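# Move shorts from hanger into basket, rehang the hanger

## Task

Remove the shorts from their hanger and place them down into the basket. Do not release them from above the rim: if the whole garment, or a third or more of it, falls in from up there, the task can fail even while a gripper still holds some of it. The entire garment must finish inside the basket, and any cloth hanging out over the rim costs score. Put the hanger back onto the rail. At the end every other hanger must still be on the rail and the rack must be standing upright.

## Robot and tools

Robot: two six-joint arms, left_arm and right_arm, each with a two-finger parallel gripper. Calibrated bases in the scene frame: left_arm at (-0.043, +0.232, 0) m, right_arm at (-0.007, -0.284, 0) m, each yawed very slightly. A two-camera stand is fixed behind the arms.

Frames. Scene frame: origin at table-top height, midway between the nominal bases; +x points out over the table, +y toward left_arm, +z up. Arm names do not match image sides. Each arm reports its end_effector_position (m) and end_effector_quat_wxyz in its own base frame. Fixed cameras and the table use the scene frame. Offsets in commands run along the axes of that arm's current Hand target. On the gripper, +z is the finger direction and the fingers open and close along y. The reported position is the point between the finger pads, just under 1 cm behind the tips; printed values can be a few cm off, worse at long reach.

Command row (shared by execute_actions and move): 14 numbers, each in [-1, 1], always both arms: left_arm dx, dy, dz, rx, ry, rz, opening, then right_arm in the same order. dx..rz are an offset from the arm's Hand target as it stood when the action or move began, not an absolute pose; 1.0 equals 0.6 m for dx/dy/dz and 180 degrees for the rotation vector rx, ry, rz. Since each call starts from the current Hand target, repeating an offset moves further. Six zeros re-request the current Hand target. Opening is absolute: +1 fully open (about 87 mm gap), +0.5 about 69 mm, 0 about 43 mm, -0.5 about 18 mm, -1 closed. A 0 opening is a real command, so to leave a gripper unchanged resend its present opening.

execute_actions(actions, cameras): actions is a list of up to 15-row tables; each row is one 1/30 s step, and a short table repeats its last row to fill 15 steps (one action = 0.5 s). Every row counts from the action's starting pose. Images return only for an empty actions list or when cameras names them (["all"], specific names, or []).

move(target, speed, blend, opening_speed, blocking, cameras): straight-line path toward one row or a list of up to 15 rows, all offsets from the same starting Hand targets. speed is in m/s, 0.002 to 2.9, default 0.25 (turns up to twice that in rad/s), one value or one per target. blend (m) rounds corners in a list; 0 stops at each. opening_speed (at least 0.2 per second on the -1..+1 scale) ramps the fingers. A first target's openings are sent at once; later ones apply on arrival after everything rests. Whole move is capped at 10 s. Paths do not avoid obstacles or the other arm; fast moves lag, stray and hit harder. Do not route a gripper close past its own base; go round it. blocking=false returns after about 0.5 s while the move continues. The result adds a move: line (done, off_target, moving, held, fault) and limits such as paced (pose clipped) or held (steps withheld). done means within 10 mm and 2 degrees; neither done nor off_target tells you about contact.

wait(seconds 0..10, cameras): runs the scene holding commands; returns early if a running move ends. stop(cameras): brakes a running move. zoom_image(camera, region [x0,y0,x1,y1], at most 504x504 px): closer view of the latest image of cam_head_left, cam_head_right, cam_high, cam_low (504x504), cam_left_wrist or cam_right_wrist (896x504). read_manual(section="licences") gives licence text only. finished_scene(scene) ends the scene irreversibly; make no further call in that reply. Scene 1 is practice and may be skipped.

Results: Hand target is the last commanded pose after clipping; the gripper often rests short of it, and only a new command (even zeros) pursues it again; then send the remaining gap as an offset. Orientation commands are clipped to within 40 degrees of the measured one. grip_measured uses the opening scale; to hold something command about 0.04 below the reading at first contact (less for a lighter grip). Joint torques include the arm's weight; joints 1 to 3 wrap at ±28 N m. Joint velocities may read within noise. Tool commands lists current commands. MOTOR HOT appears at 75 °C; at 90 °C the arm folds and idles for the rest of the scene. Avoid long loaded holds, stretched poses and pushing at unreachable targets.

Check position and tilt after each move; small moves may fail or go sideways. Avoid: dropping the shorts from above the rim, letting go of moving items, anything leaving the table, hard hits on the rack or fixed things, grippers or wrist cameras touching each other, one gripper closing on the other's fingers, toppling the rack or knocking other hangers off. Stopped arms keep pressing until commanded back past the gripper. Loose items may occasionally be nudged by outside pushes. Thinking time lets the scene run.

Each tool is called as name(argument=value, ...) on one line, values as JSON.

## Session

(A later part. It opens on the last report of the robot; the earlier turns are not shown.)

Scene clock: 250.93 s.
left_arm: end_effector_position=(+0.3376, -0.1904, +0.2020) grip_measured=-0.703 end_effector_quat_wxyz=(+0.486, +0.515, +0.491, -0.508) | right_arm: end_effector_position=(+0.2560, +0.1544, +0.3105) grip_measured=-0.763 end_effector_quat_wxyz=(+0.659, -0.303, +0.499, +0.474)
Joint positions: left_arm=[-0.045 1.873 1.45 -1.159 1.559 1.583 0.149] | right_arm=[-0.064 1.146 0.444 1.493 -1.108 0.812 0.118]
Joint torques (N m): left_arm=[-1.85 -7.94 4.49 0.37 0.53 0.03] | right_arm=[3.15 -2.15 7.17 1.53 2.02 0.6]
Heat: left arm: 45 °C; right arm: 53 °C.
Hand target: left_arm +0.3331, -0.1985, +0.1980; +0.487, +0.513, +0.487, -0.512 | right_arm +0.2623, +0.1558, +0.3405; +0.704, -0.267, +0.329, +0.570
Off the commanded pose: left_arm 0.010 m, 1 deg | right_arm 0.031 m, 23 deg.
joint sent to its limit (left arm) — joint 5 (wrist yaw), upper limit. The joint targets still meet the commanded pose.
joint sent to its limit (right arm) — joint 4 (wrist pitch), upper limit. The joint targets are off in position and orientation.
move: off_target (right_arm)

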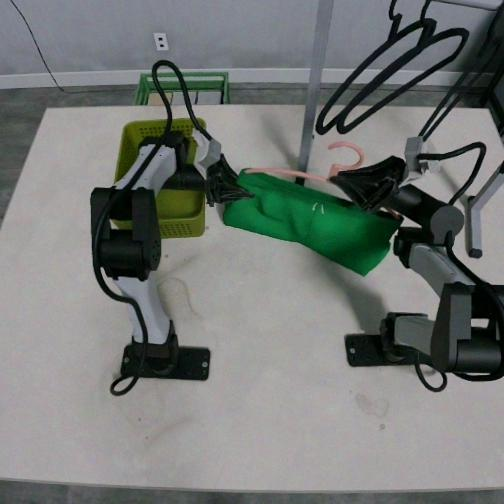

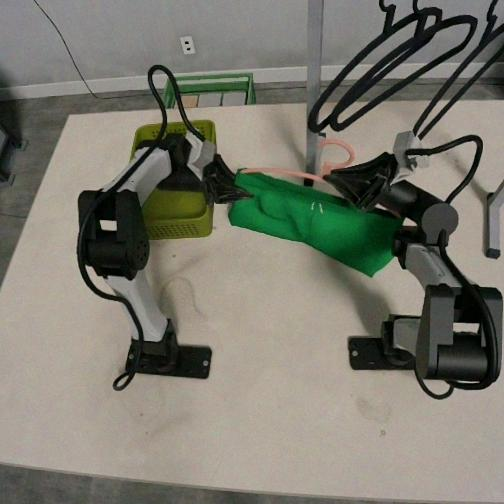

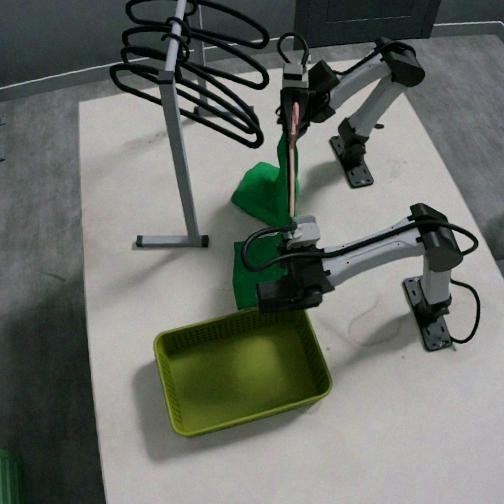

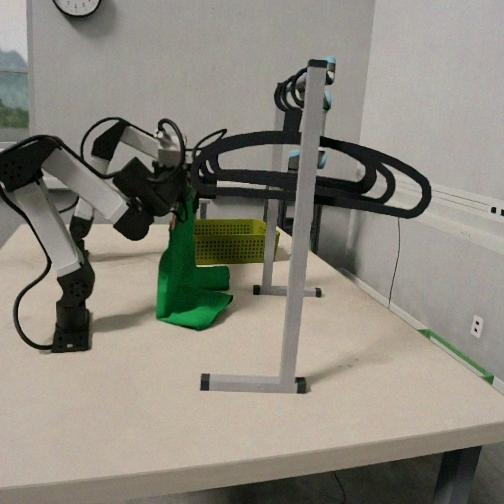

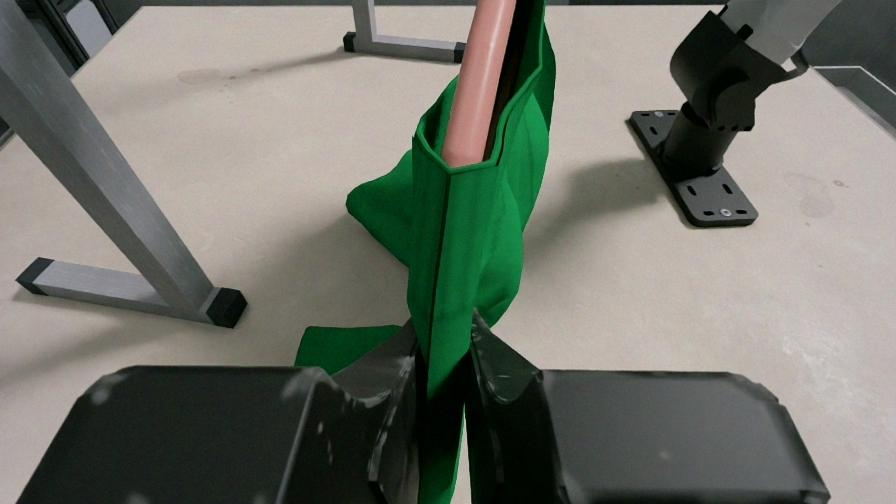

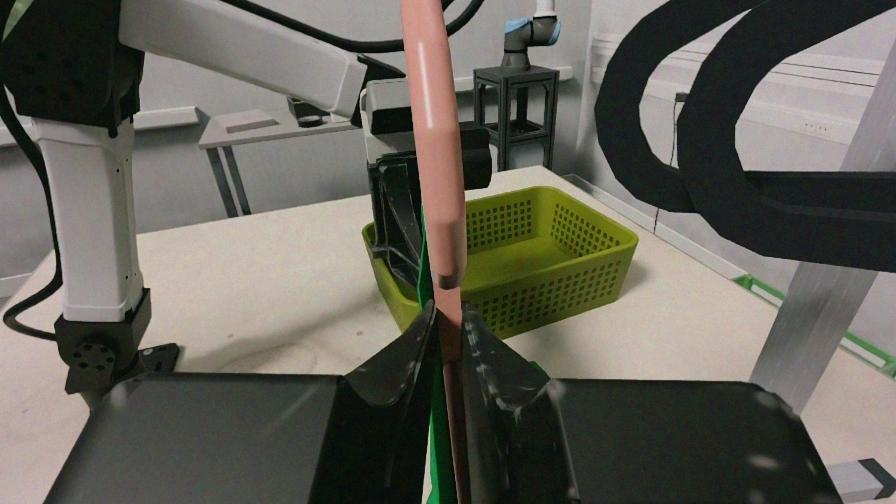

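move(target=[0.03,0,-0.06,0,0,0,-1,0.023,0.01,-0.025,0.0586,0.116,-0.005,-1], cameras=["cam_left_wrist","cam_right_wrist","cam_head_left"], speed=0.1)

Scene clock: 266.83 s.
left_arm: end_effector_position=(+0.3342, -0.1701, +0.1816) grip_measured=-0.919 end_effector_quat_wxyz=(+0.498, +0.488, +0.511, -0.504) | right_arm: end_effector_position=(+0.2559, +0.1560, +0.3018) grip_measured=-0.772 end_effector_quat_wxyz=(+0.637, -0.297, +0.519, +0.487)
Joint positions: left_arm=[0.017 1.87 1.35 -1.156 1.574 1.646 0.04] | right_arm=[-0.063 1.145 0.444 1.439 -1.132 0.82 0.114]
Joint torques (N m): left_arm=[1.78 -9.51 4.72 0.2 0.19 0.15] | right_arm=[-0.01 -3.79 9.05 1.06 0.66 0.1]
Heat: left arm: 44 °C; right arm: 50 °C.
Hand target: left_arm +0.3349, -0.1627, +0.1800; +0.487, +0.513, +0.487, -0.512 | right_arm +0.2558, +0.1544, +0.3204; +0.659, -0.303, +0.499, +0.475
Off the commanded pose: left_arm 0.008 m, 4 deg | right_arm 0.019 m, 4 deg.
joint read past its limit (left arm) — joint 5 (wrist yaw), upper limit.
move: off_target (left_arm, right_arm)
Images, in order (width x height): cam_head_left 504x504, cam_left_wrist 896x504, cam_right_wrist 896x504.

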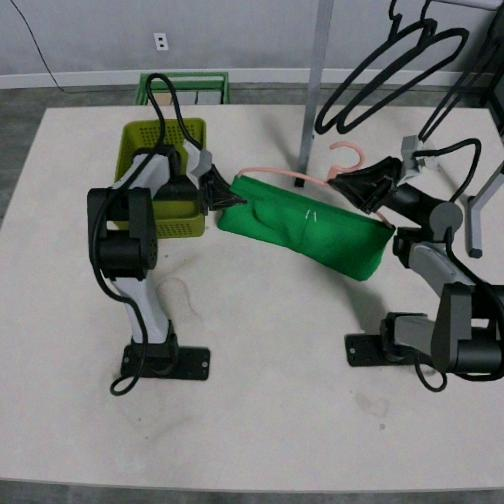

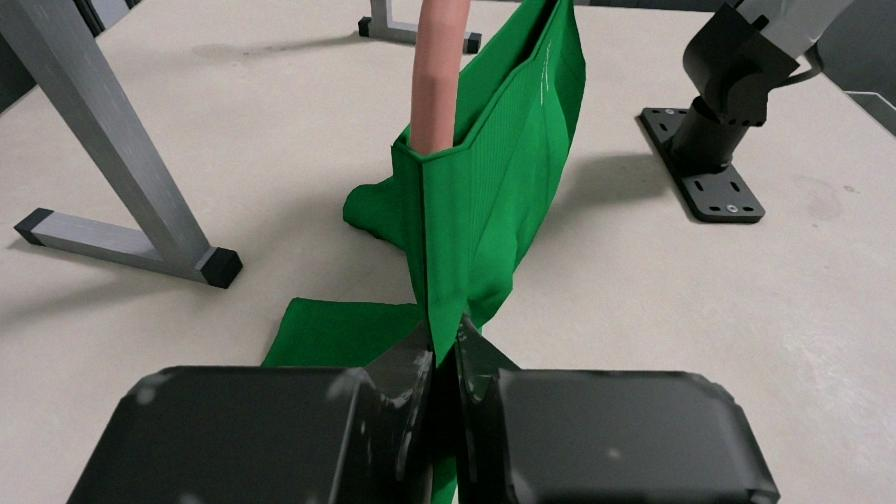

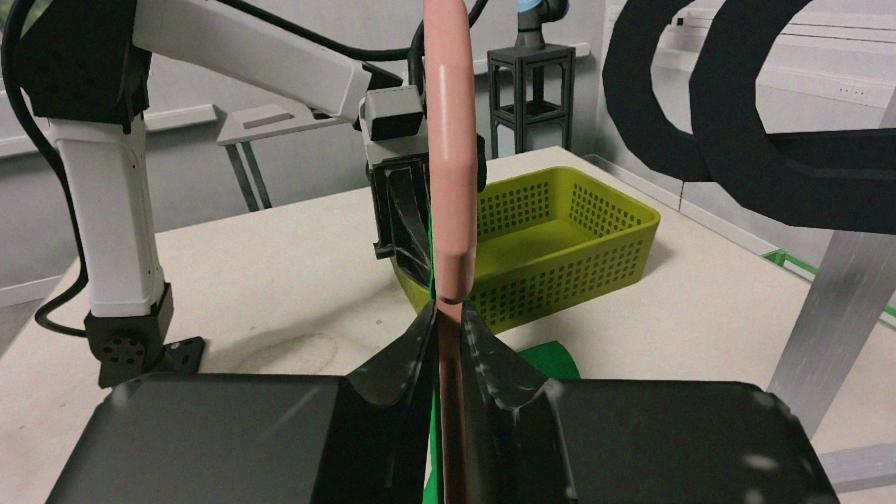

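move(target=[[0,0,0,0,0,0,0,0,0,0,0,0,0,-1],[-0.061,0.006,0.046,0,0,0,0,0,0,0,0,0,0,-1]], cameras=["cam_left_wrist"], speed=0.15, opening_speed=2)

Scene clock: 289.83 s.
left_arm: end_effector_position=(+0.3371, -0.1896, +0.2075) grip_measured=+0.000 end_effector_quat_wxyz=(+0.488, +0.508, +0.492, -0.512) | right_arm: end_effector_position=(+0.2551, +0.1561, +0.3027) grip_measured=-0.773 end_effector_quat_wxyz=(+0.638, -0.298, +0.518, +0.486)
Joint positions: left_arm=[-0.041 1.87 1.459 -1.179 1.571 1.582 0.5] | right_arm=[-0.063 1.141 0.444 1.437 -1.132 0.82 0.114]
Joint torques (N m): left_arm=[-0.13 -9.26 7.97 0.1 0.4 -0.17] | right_arm=[-0.02 -3.37 9.07 1.05 0.67 0.1]
Heat: left arm: 49 °C; right arm: 49 °C.
Hand target: left_arm +0.3371, -0.1904, +0.2166; +0.487, +0.513, +0.487, -0.512 | right_arm +0.2558, +0.1544, +0.3203; +0.659, -0.303, +0.499, +0.475
Off the commanded pose: left_arm 0.009 m, 1 deg | right_arm 0.018 m, 4 deg.
move: off_target (right_arm)
Images, in order (width x height): cam_left_wrist 896x504.

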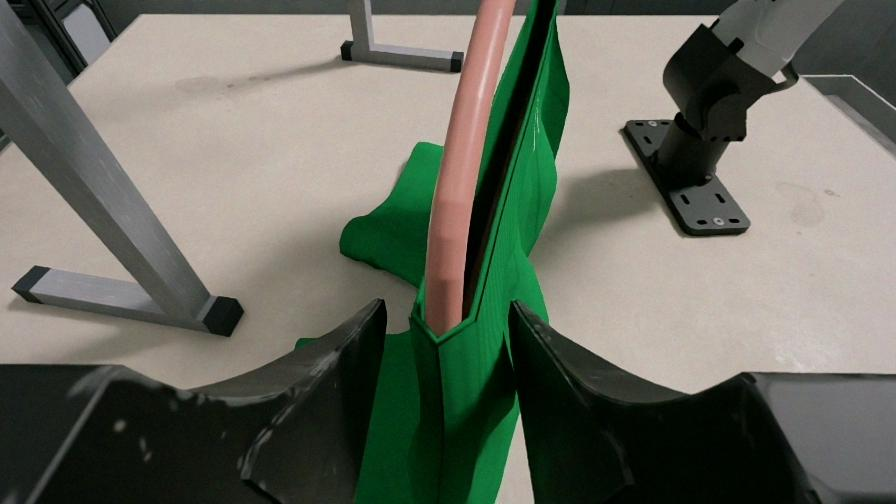

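move(target=[[0.03,0,0.004,0,0,0,0,0,0,0,0,0,0,-1],[0.03,0,0.004,0,0,0,-1,0,0,0,0,0,0,-1],[0.10,0,-0.02,0,0,0,-1,0,0,0,0,0,0,-1]], cameras=["cam_left_wrist","cam_right_wrist"], speed=0.15, opening_speed=2)

Scene clock: 298.20 s.
left_arm: end_effector_position=(+0.3238, -0.1909, +0.1764) grip_measured=-0.681 end_effector_quat_wxyz=(+0.479, +0.501, +0.497, -0.521) | right_arm: end_effector_position=(+0.2522, +0.1584, +0.2908) grip_measured=-0.752 end_effector_quat_wxyz=(+0.614, -0.316, +0.532, +0.490)
Joint positions: left_arm=[-0.047 1.891 1.356 -1.18 1.574 1.677 0.16] | right_arm=[-0.063 1.141 0.448 1.377 -1.193 0.786 0.124]
Joint torques (N m): left_arm=[3.54 -5.14 4.19 0.55 0.25 0.48] | right_arm=[-0.21 -4.33 8.51 1.55 1.26 0.43]
Heat: left arm: 49 °C; right arm: 49 °C.
Hand target: left_arm +0.3378, -0.1783, +0.1565; +0.487, +0.513, +0.487, -0.512 | right_arm +0.2558, +0.1544, +0.3204; +0.659, -0.303, +0.499, +0.475
Off the commanded pose: left_arm 0.027 m, 2 deg | right_arm 0.030 m, 7 deg.
joint read past its limit (left arm) — joint 5 (wrist yaw), upper limit.
move: off_target (left_arm, right_arm)
Images, in order (width x height): cam_left_wrist 896x504, cam_right_wrist 896x504.

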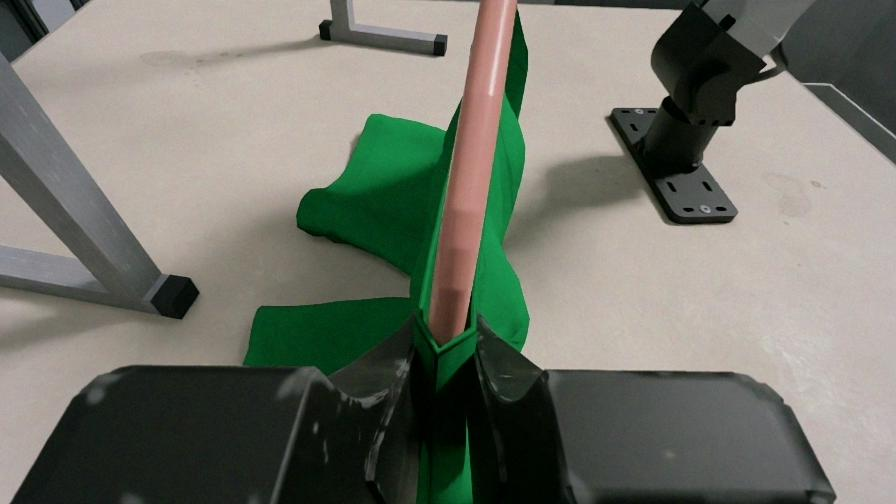

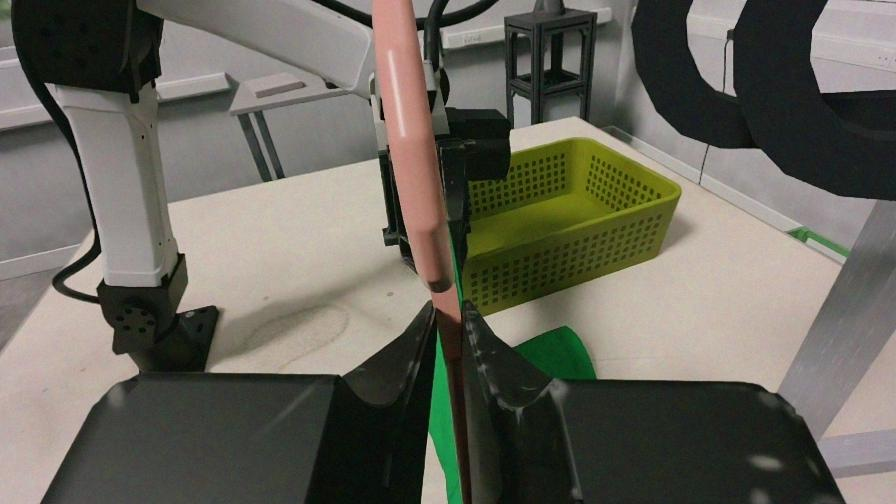

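zoom_image(camera="cam_left_wrist", region=[340, 200, 560, 500])

move(target=[[0,0,0,0,0,0,-0.2,0,0,0,0,0,0,-1],[0.0,0,-0.08,0,0,0,0.0,0,0,0,0,0,0,-1]], cameras=["all"], speed=0.2, opening_speed=2)

Scaled by 1.680 from the camera's 896x504 image, which has a finer 1280x720 frame.

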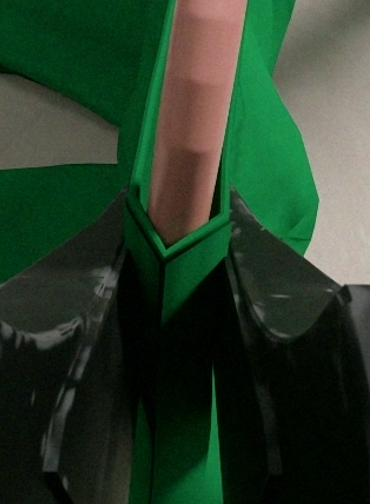

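Scene clock: 314.67 s.
left_arm: end_effector_position=(+0.3381, -0.1302, +0.1589) grip_measured=+0.000 end_effector_quat_wxyz=(+0.499, +0.490, +0.543, -0.465) | right_arm: end_effector_position=(+0.2552, +0.1558, +0.3048) grip_measured=-0.774 end_effector_quat_wxyz=(+0.640, -0.300, +0.517, +0.483)
Joint positions: left_arm=[0.127 1.975 1.415 -1.532 1.49 2.078 0.5] | right_arm=[-0.063 1.13 0.448 1.418 -1.13 0.808 0.113]
Joint torques (N m): left_arm=[-0.4 -7.15 7.28 -0.56 0.14 0.14] | right_arm=[0.02 -2.48 8.76 1.2 0.64 0.2]
Heat: left arm: 47 °C; right arm: 49 °C.
Hand target: left_arm +0.3402, -0.1305, +0.1566; +0.487, +0.513, +0.487, -0.513 | right_arm +0.2559, +0.1544, +0.3204; +0.659, -0.303, +0.499, +0.475
Off the commanded pose: left_arm 0.003 m, 9 deg | right_arm 0.016 m, 3 deg.
joint sent to its limit (left arm) — joint 6 (wrist roll), upper limit. The joint targets are off in orientation, not in position.
move: off_target (left_arm, right_arm); target 2's new opening was sent with left_arm's hand 0.004 m and 9 deg from that target

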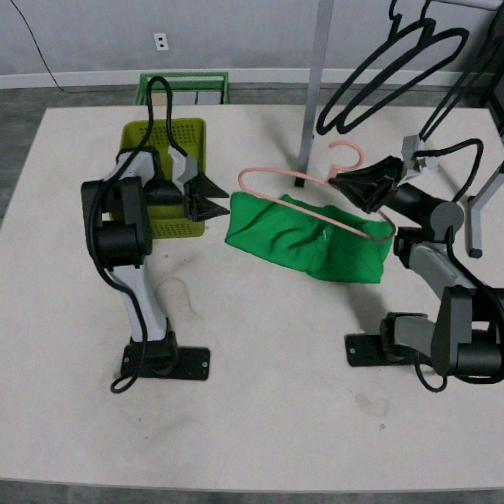

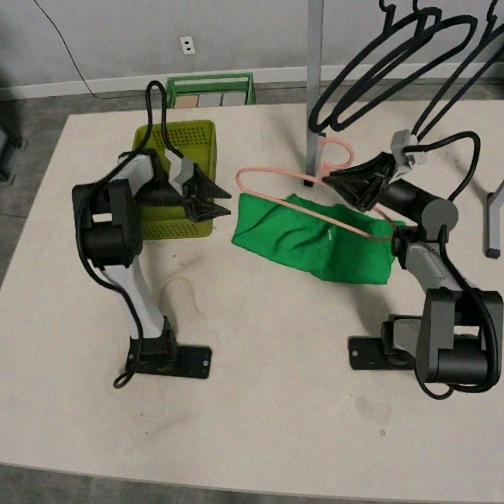

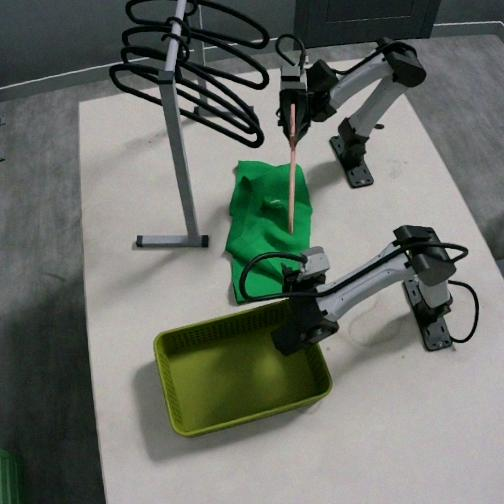

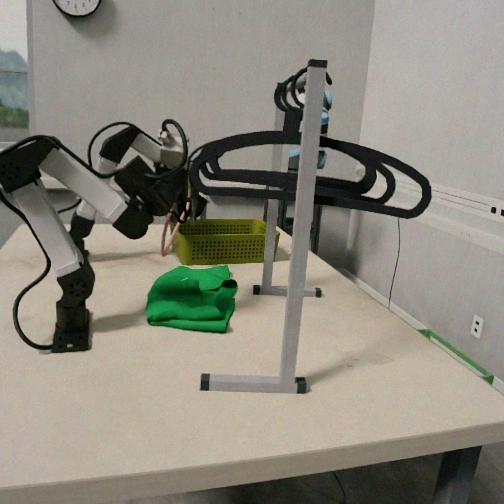

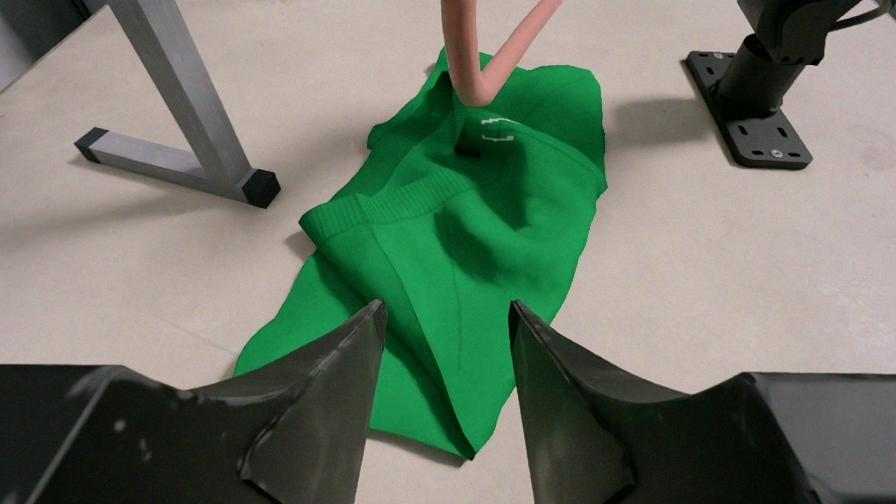

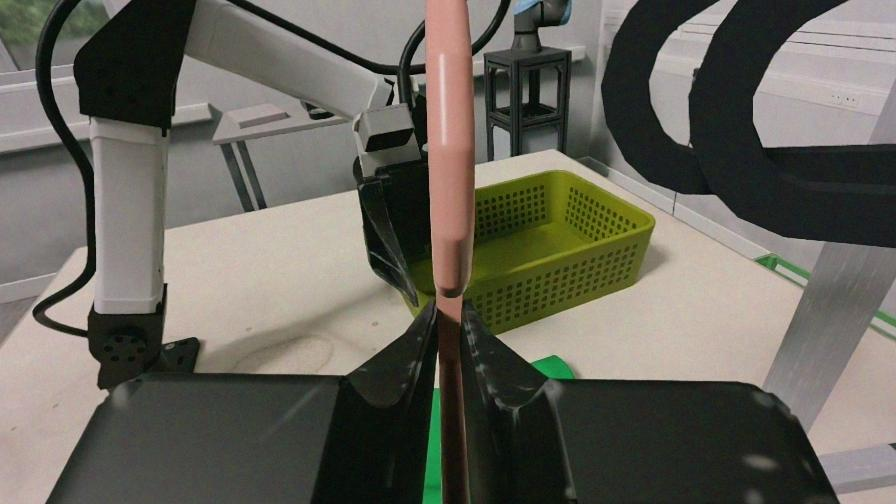

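move(target=[[-0.14,-0.019,-0.049,0,0,0,0.5,-0.394,0.031,0.1325,0.004,0.102,-0.025,-1],[-0.039,0.058,0.214,-0.273,0.379,-0.21,0.5,-0.533,-0.054,-0.313,0.4557,0.0675,-0.095,-1]], cameras=["all"], speed=0.35, blend=[0.02,0])

Scene clock: 357.07 s.
left_arm: end_effector_position=(+0.3664, -0.2623, +0.1810) grip_measured=+0.500 end_effector_quat_wxyz=(+0.138, +0.305, +0.941, -0.050) | right_arm: end_effector_position=(+0.2013, -0.1206, +0.5598) grip_measured=-0.774 end_effector_quat_wxyz=(+0.701, +0.091, +0.702, -0.082)
Joint positions: left_arm=[-0.617 2.313 2.586 -1.55 0.014 0.009 0.75] | right_arm=[-1.194 1.233 2.249 -1.022 -0.949 0.007 0.113]
Joint torques (N m): left_arm=[0.24 -10.22 8.02 0.69 -0.24 -0.17] | right_arm=[-0.4 0.13 2.86 1.75 0.13 0.02]
Heat: left arm: 47 °C; right arm: 49 °C.
Hand target: left_arm +0.3684, -0.2604, +0.1799; +0.124, +0.298, +0.946, -0.039 | right_arm +0.2001, -0.1247, +0.5604; +0.701, +0.092, +0.701, -0.094
Off the commanded pose: left_arm 0.003 m, 2 deg | right_arm 0.004 m, 1 deg.
joint sent to its limit (left arm) — joint 4 (wrist pitch), lower limit. The joint targets still meet the commanded pose.
move: done

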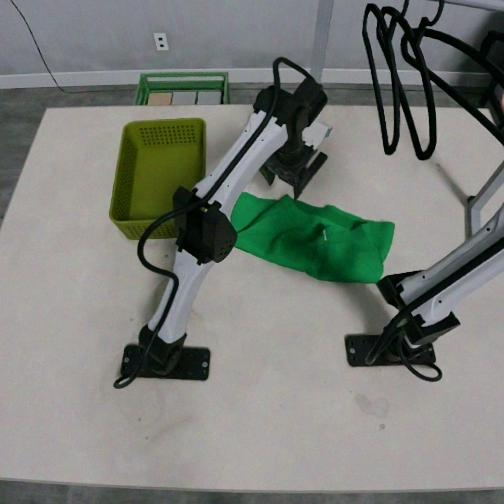

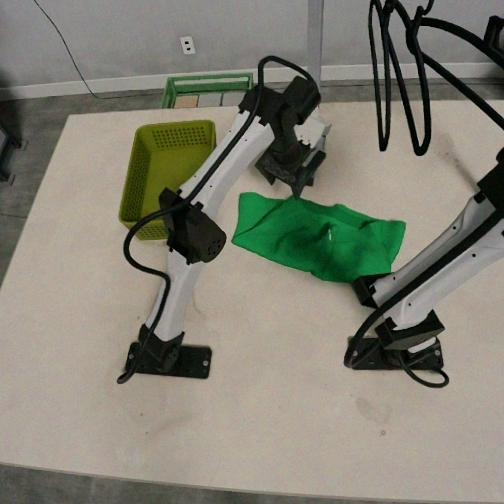

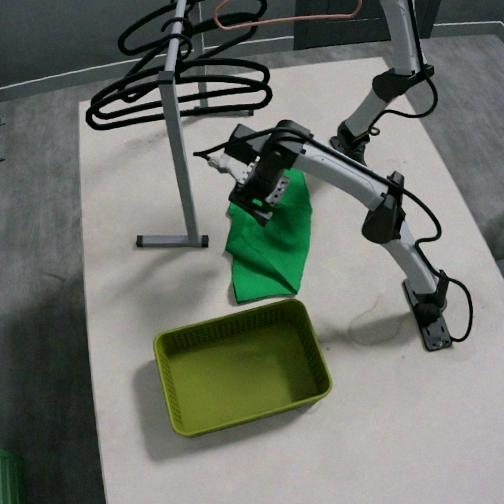

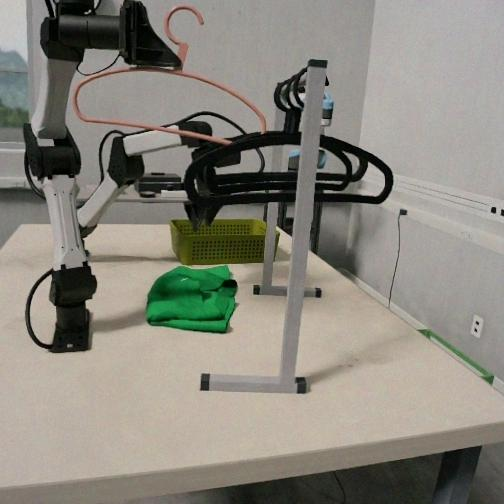

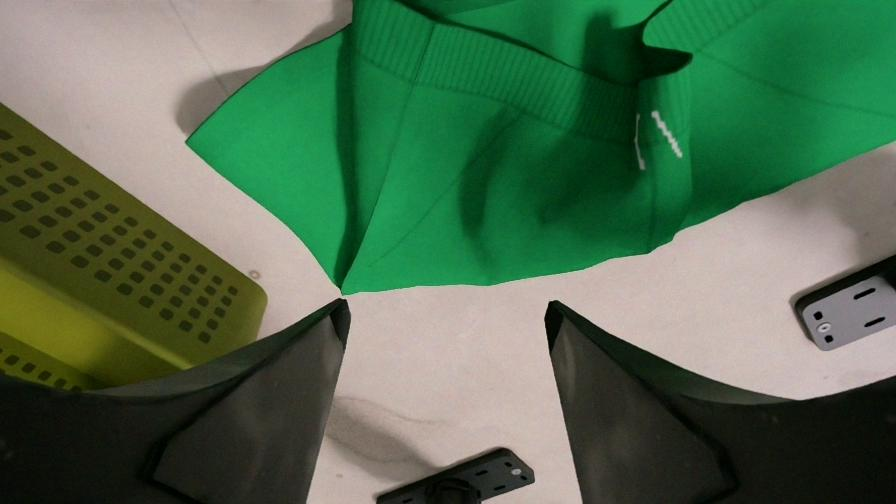

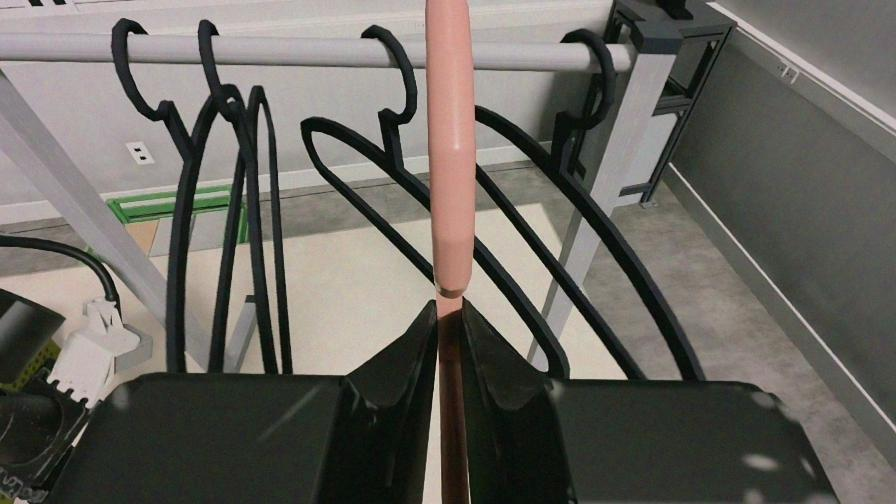

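zoom_image(camera="cam_low", region=[60, 0, 280, 180])

Scaled by 2.291 from the camera's 504x504 image, which has a finer 720x720 frame.

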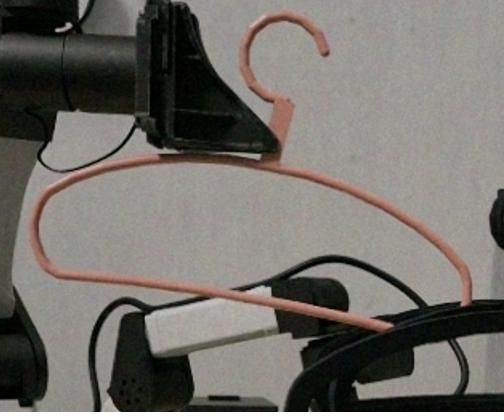

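move(target=[[0.043,-0.045,0.11,0,0,0,0.7,0,-0.140,0.207,-0.221,-0.080,0.030,-1],[0.086,-0.059,0.255,0,0,0,0.7,0.042,0,0.372,-0.221,-0.080,0.030,-1]], cameras=["all"], speed=0.2)

Scene clock: 405.03 s.
left_arm: end_effector_position=(+0.3410, -0.2841, +0.0205) grip_measured=+0.700 end_effector_quat_wxyz=(+0.120, +0.303, +0.944, -0.045) | right_arm: end_effector_position=(+0.4099, -0.1805, +0.5204) grip_measured=-0.769 end_effector_quat_wxyz=(+0.756, -0.154, +0.608, +0.190)
Joint positions: left_arm=[-0.691 2.195 1.734 -0.852 -0.006 -0.069 0.85] | right_arm=[-0.814 1.8 1.99 0.513 -1.233 0.672 0.116]
Joint torques (N m): left_arm=[-0.4 -11.9 5.03 0.89 -0.25 -0.17] | right_arm=[1.25 -7.97 7.27 0.68 1.29 -0.08]
Heat: left arm: 57 °C; right arm: 46 °C.
Hand target: left_arm +0.3395, -0.2834, +0.0189; +0.124, +0.298, +0.946, -0.039 | right_arm +0.4155, -0.1827, +0.5353; +0.774, -0.131, +0.595, +0.172
Off the commanded pose: left_arm 0.002 m, 1 deg | right_arm 0.016 m, 4 deg.
move: off_target (right_arm)

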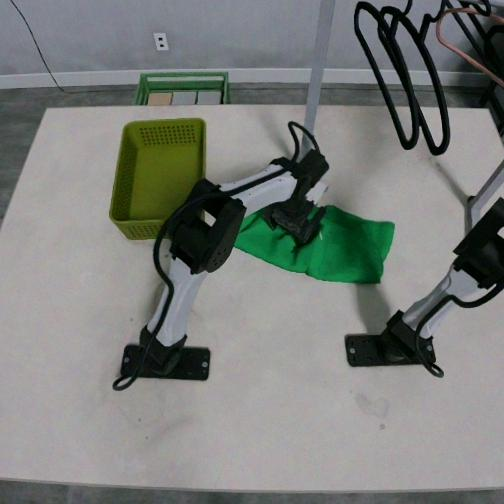

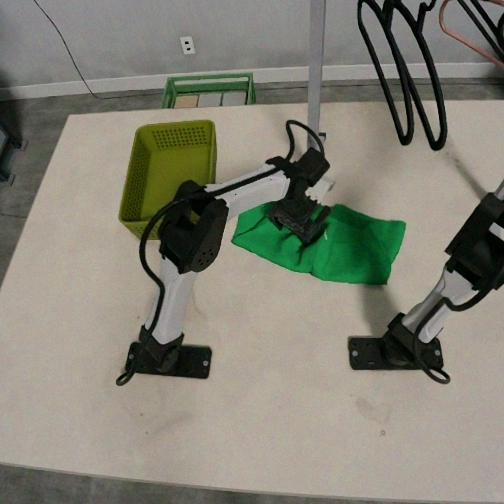

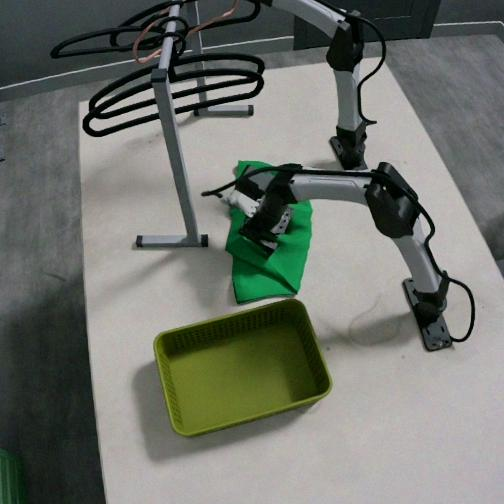

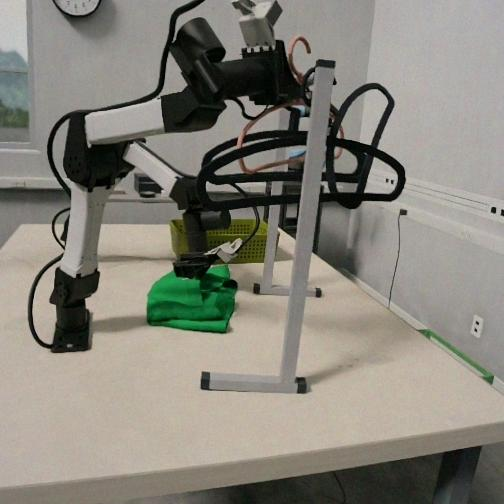

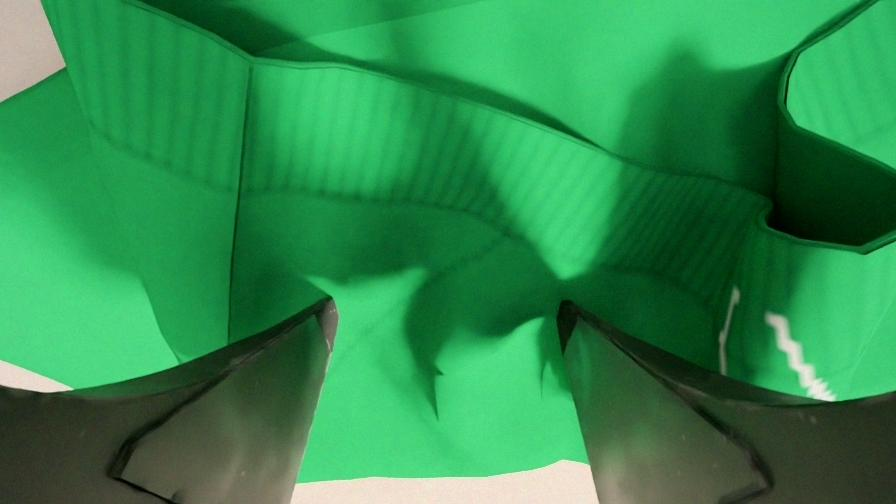

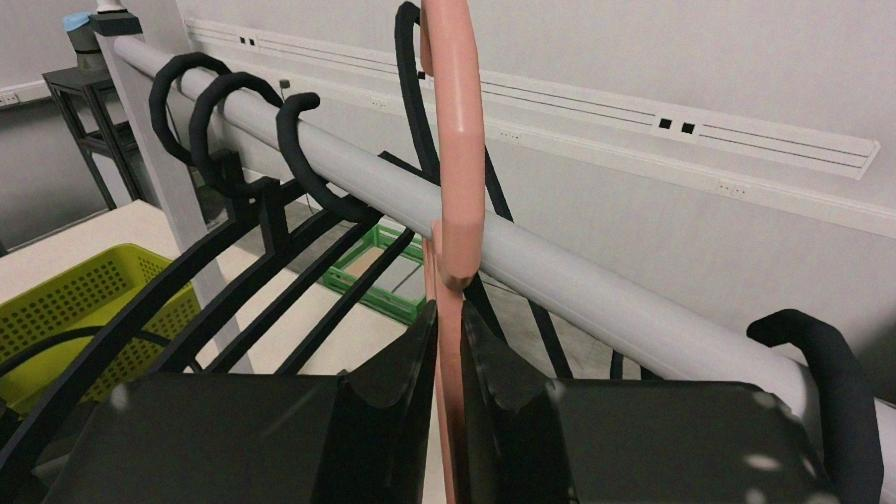

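move(target=[[0,0,0,0,0,0,-1,-0.08,0,0.0215,0,0,0,-1],[0,0,0,0,0,0,-1,-0.137,0,-0.188,0,0,0,-1]], cameras=["all"], speed=0.2)

Scene clock: 427.40 s.
left_arm: end_effector_position=(+0.3418, -0.2843, +0.0206) grip_measured=-0.924 end_effector_quat_wxyz=(+0.122, +0.302, +0.944, -0.044) | right_arm: end_effector_position=(+0.2984, -0.2374, +0.5769) grip_measured=-0.752 end_effector_quat_wxyz=(+0.762, -0.133, +0.613, +0.161)
Joint positions: left_arm=[-0.691 2.195 1.734 -0.849 -0.009 -0.071 0.038] | right_arm=[-1.165 2.101 2.576 1.171 -1.356 1.642 0.124]
Joint torques (N m): left_arm=[-0.42 -11.89 5.03 0.87 -0.23 -0.15] | right_arm=[-0.14 -6.34 5.59 -0.24 1.19 0.36]
Heat: left arm: 61 °C; right arm: 47 °C.
Hand target: left_arm +0.3395, -0.2833, +0.0189; +0.124, +0.298, +0.946, -0.039 | right_arm +0.2975, -0.2378, +0.5854; +0.774, -0.131, +0.595, +0.172
Off the commanded pose: left_arm 0.003 m, 1 deg | right_arm 0.009 m, 3 deg.
move: off_target (right_arm)

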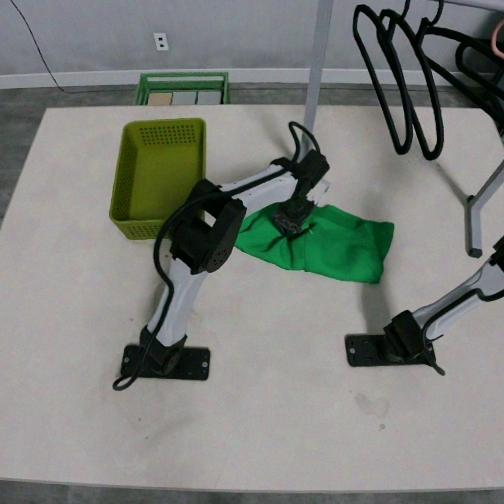

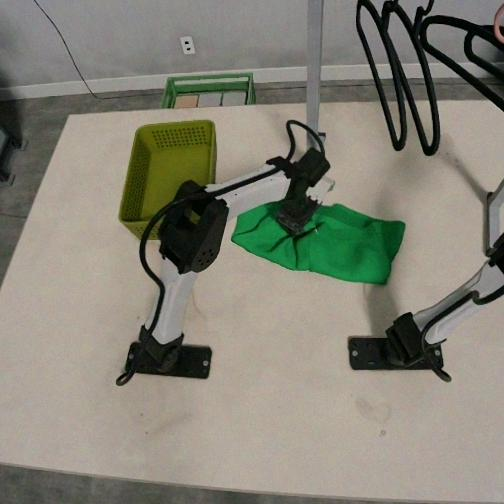

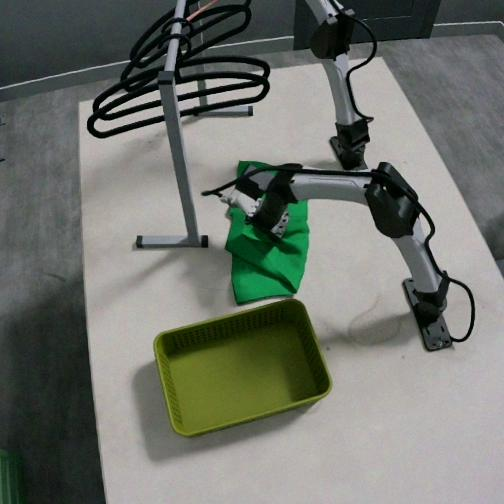

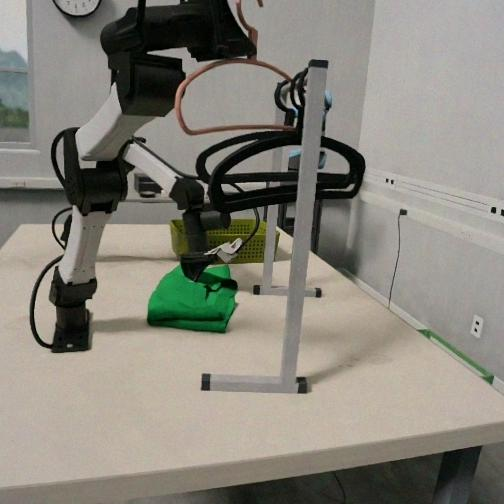

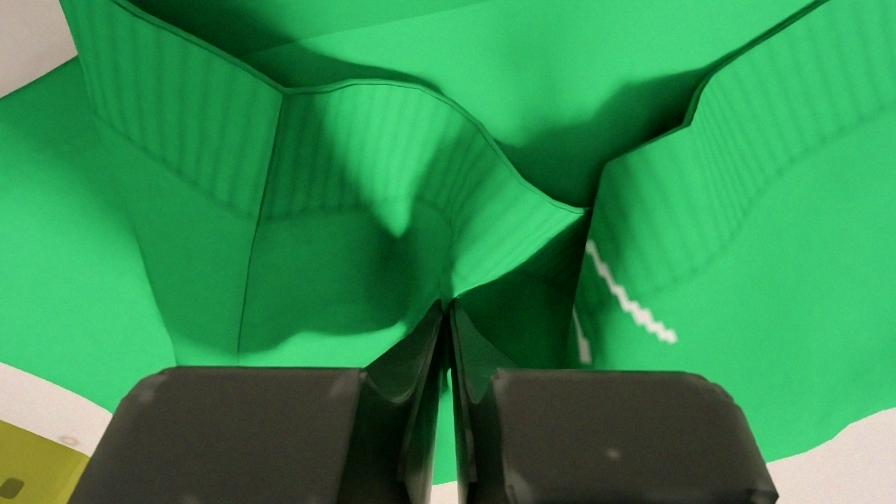

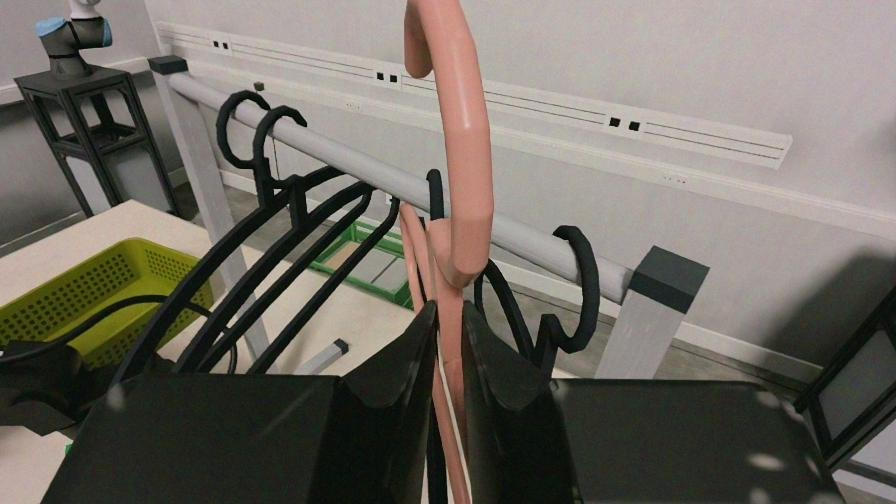

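move(target=[[-0.087,0,-0.322,0,-0.18,0,-1,-0.039,0.002,-0.146,0,0,0,-1],[-0.173,0,-0.644,0,-0.361,0,-1,-0.015,0.243,-0.055,0.0805,0,-0.0216,-1],[-0.173,0,-0.644,0,-0.361,0,-1,0.0445,0.182,0.1665,0.0805,0,-0.0216,-1]], cameras=["all"], speed=0.25, blend=[0.02,0.02,0])

Scene clock: 469.63 s.
left_arm: end_effector_position=(+0.3392, -0.2843, +0.3846) grip_measured=-0.924 end_effector_quat_wxyz=(+0.575, +0.241, +0.760, -0.185) | right_arm: end_effector_position=(+0.3419, -0.0841, +0.5693) grip_measured=-0.740 end_effector_quat_wxyz=(+0.771, -0.061, +0.626, +0.106)
Joint positions: left_arm=[-0.741 1.459 1.697 -0.514 -0.119 -0.038 0.038] | right_arm=[-0.652 1.347 1.892 -0.218 -0.859 0.292 0.13]
Joint torques (N m): left_arm=[-0.4 -6.82 10.3 2.3 -0.27 0.11] | right_arm=[0.47 -1.8 7.97 1.82 0.95 -0.05]
Heat: left arm: 64 °C; right arm: 45 °C.
Hand target: left_arm +0.3402, -0.2841, +0.4189; +0.612, +0.231, +0.731, -0.193 | right_arm +0.3451, -0.0951, +0.5855; +0.790, -0.052, +0.607, +0.069
Off the commanded pose: left_arm 0.034 m, 6 deg | right_arm 0.020 m, 5 deg.
elbow stopped short (right arm): the move would have taken joint 3 (elbow) straighter than the controller allows.
move: off_target (left_arm, right_arm)

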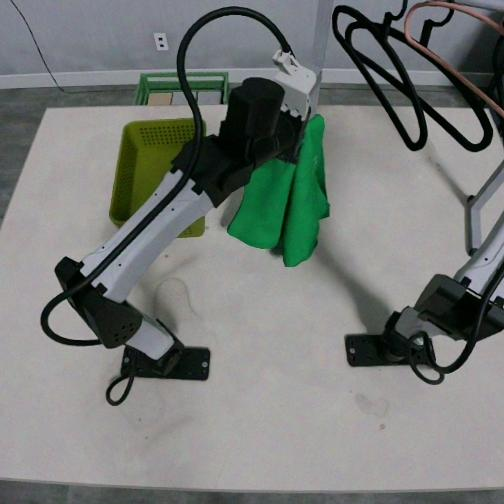

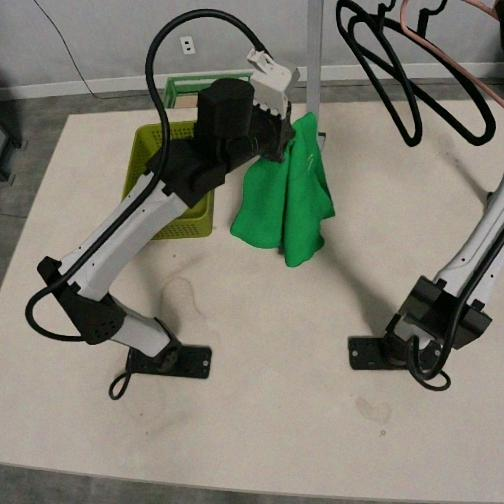

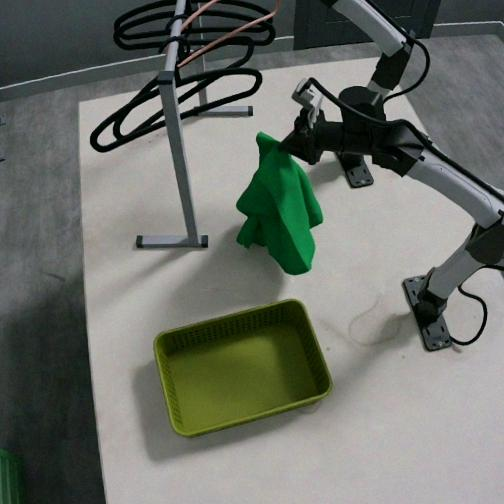

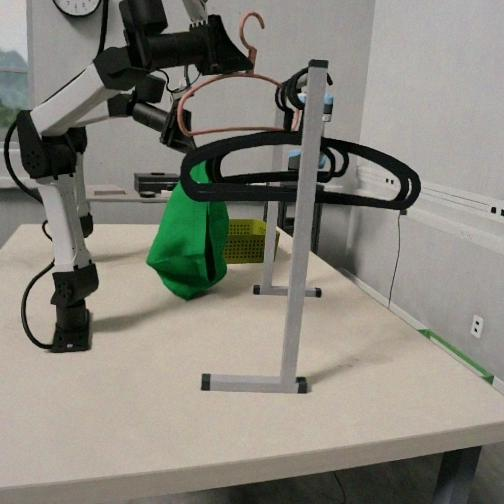

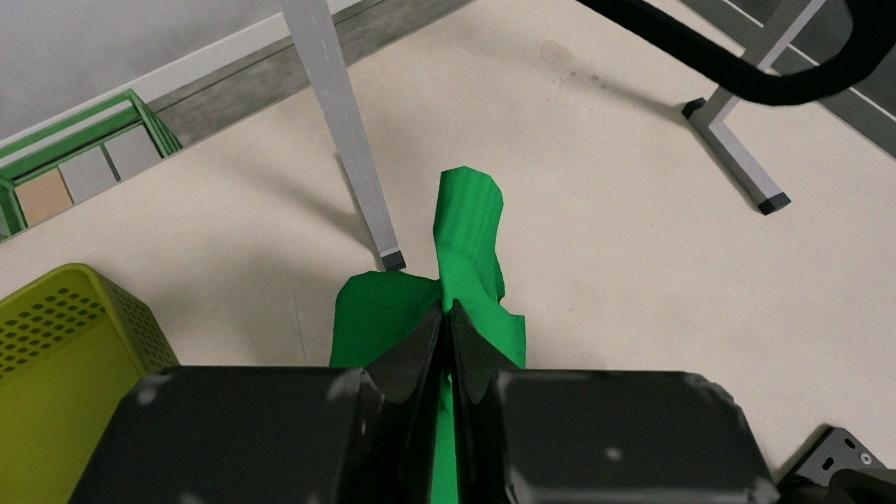

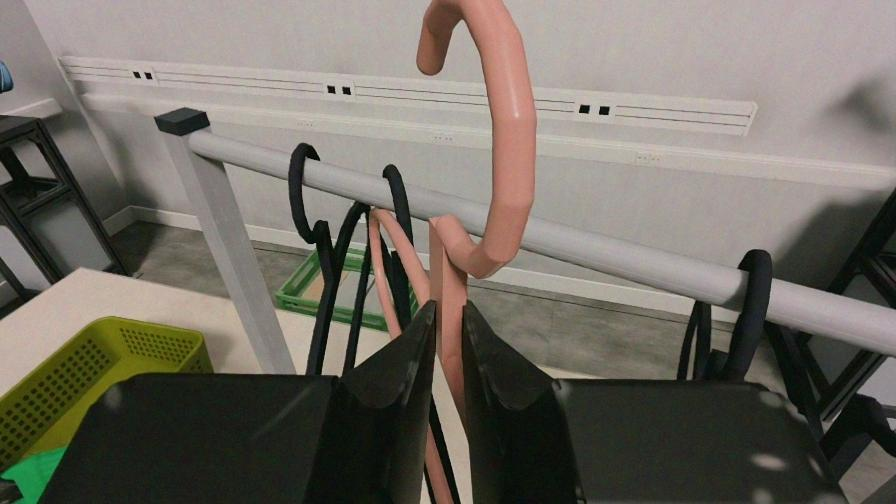

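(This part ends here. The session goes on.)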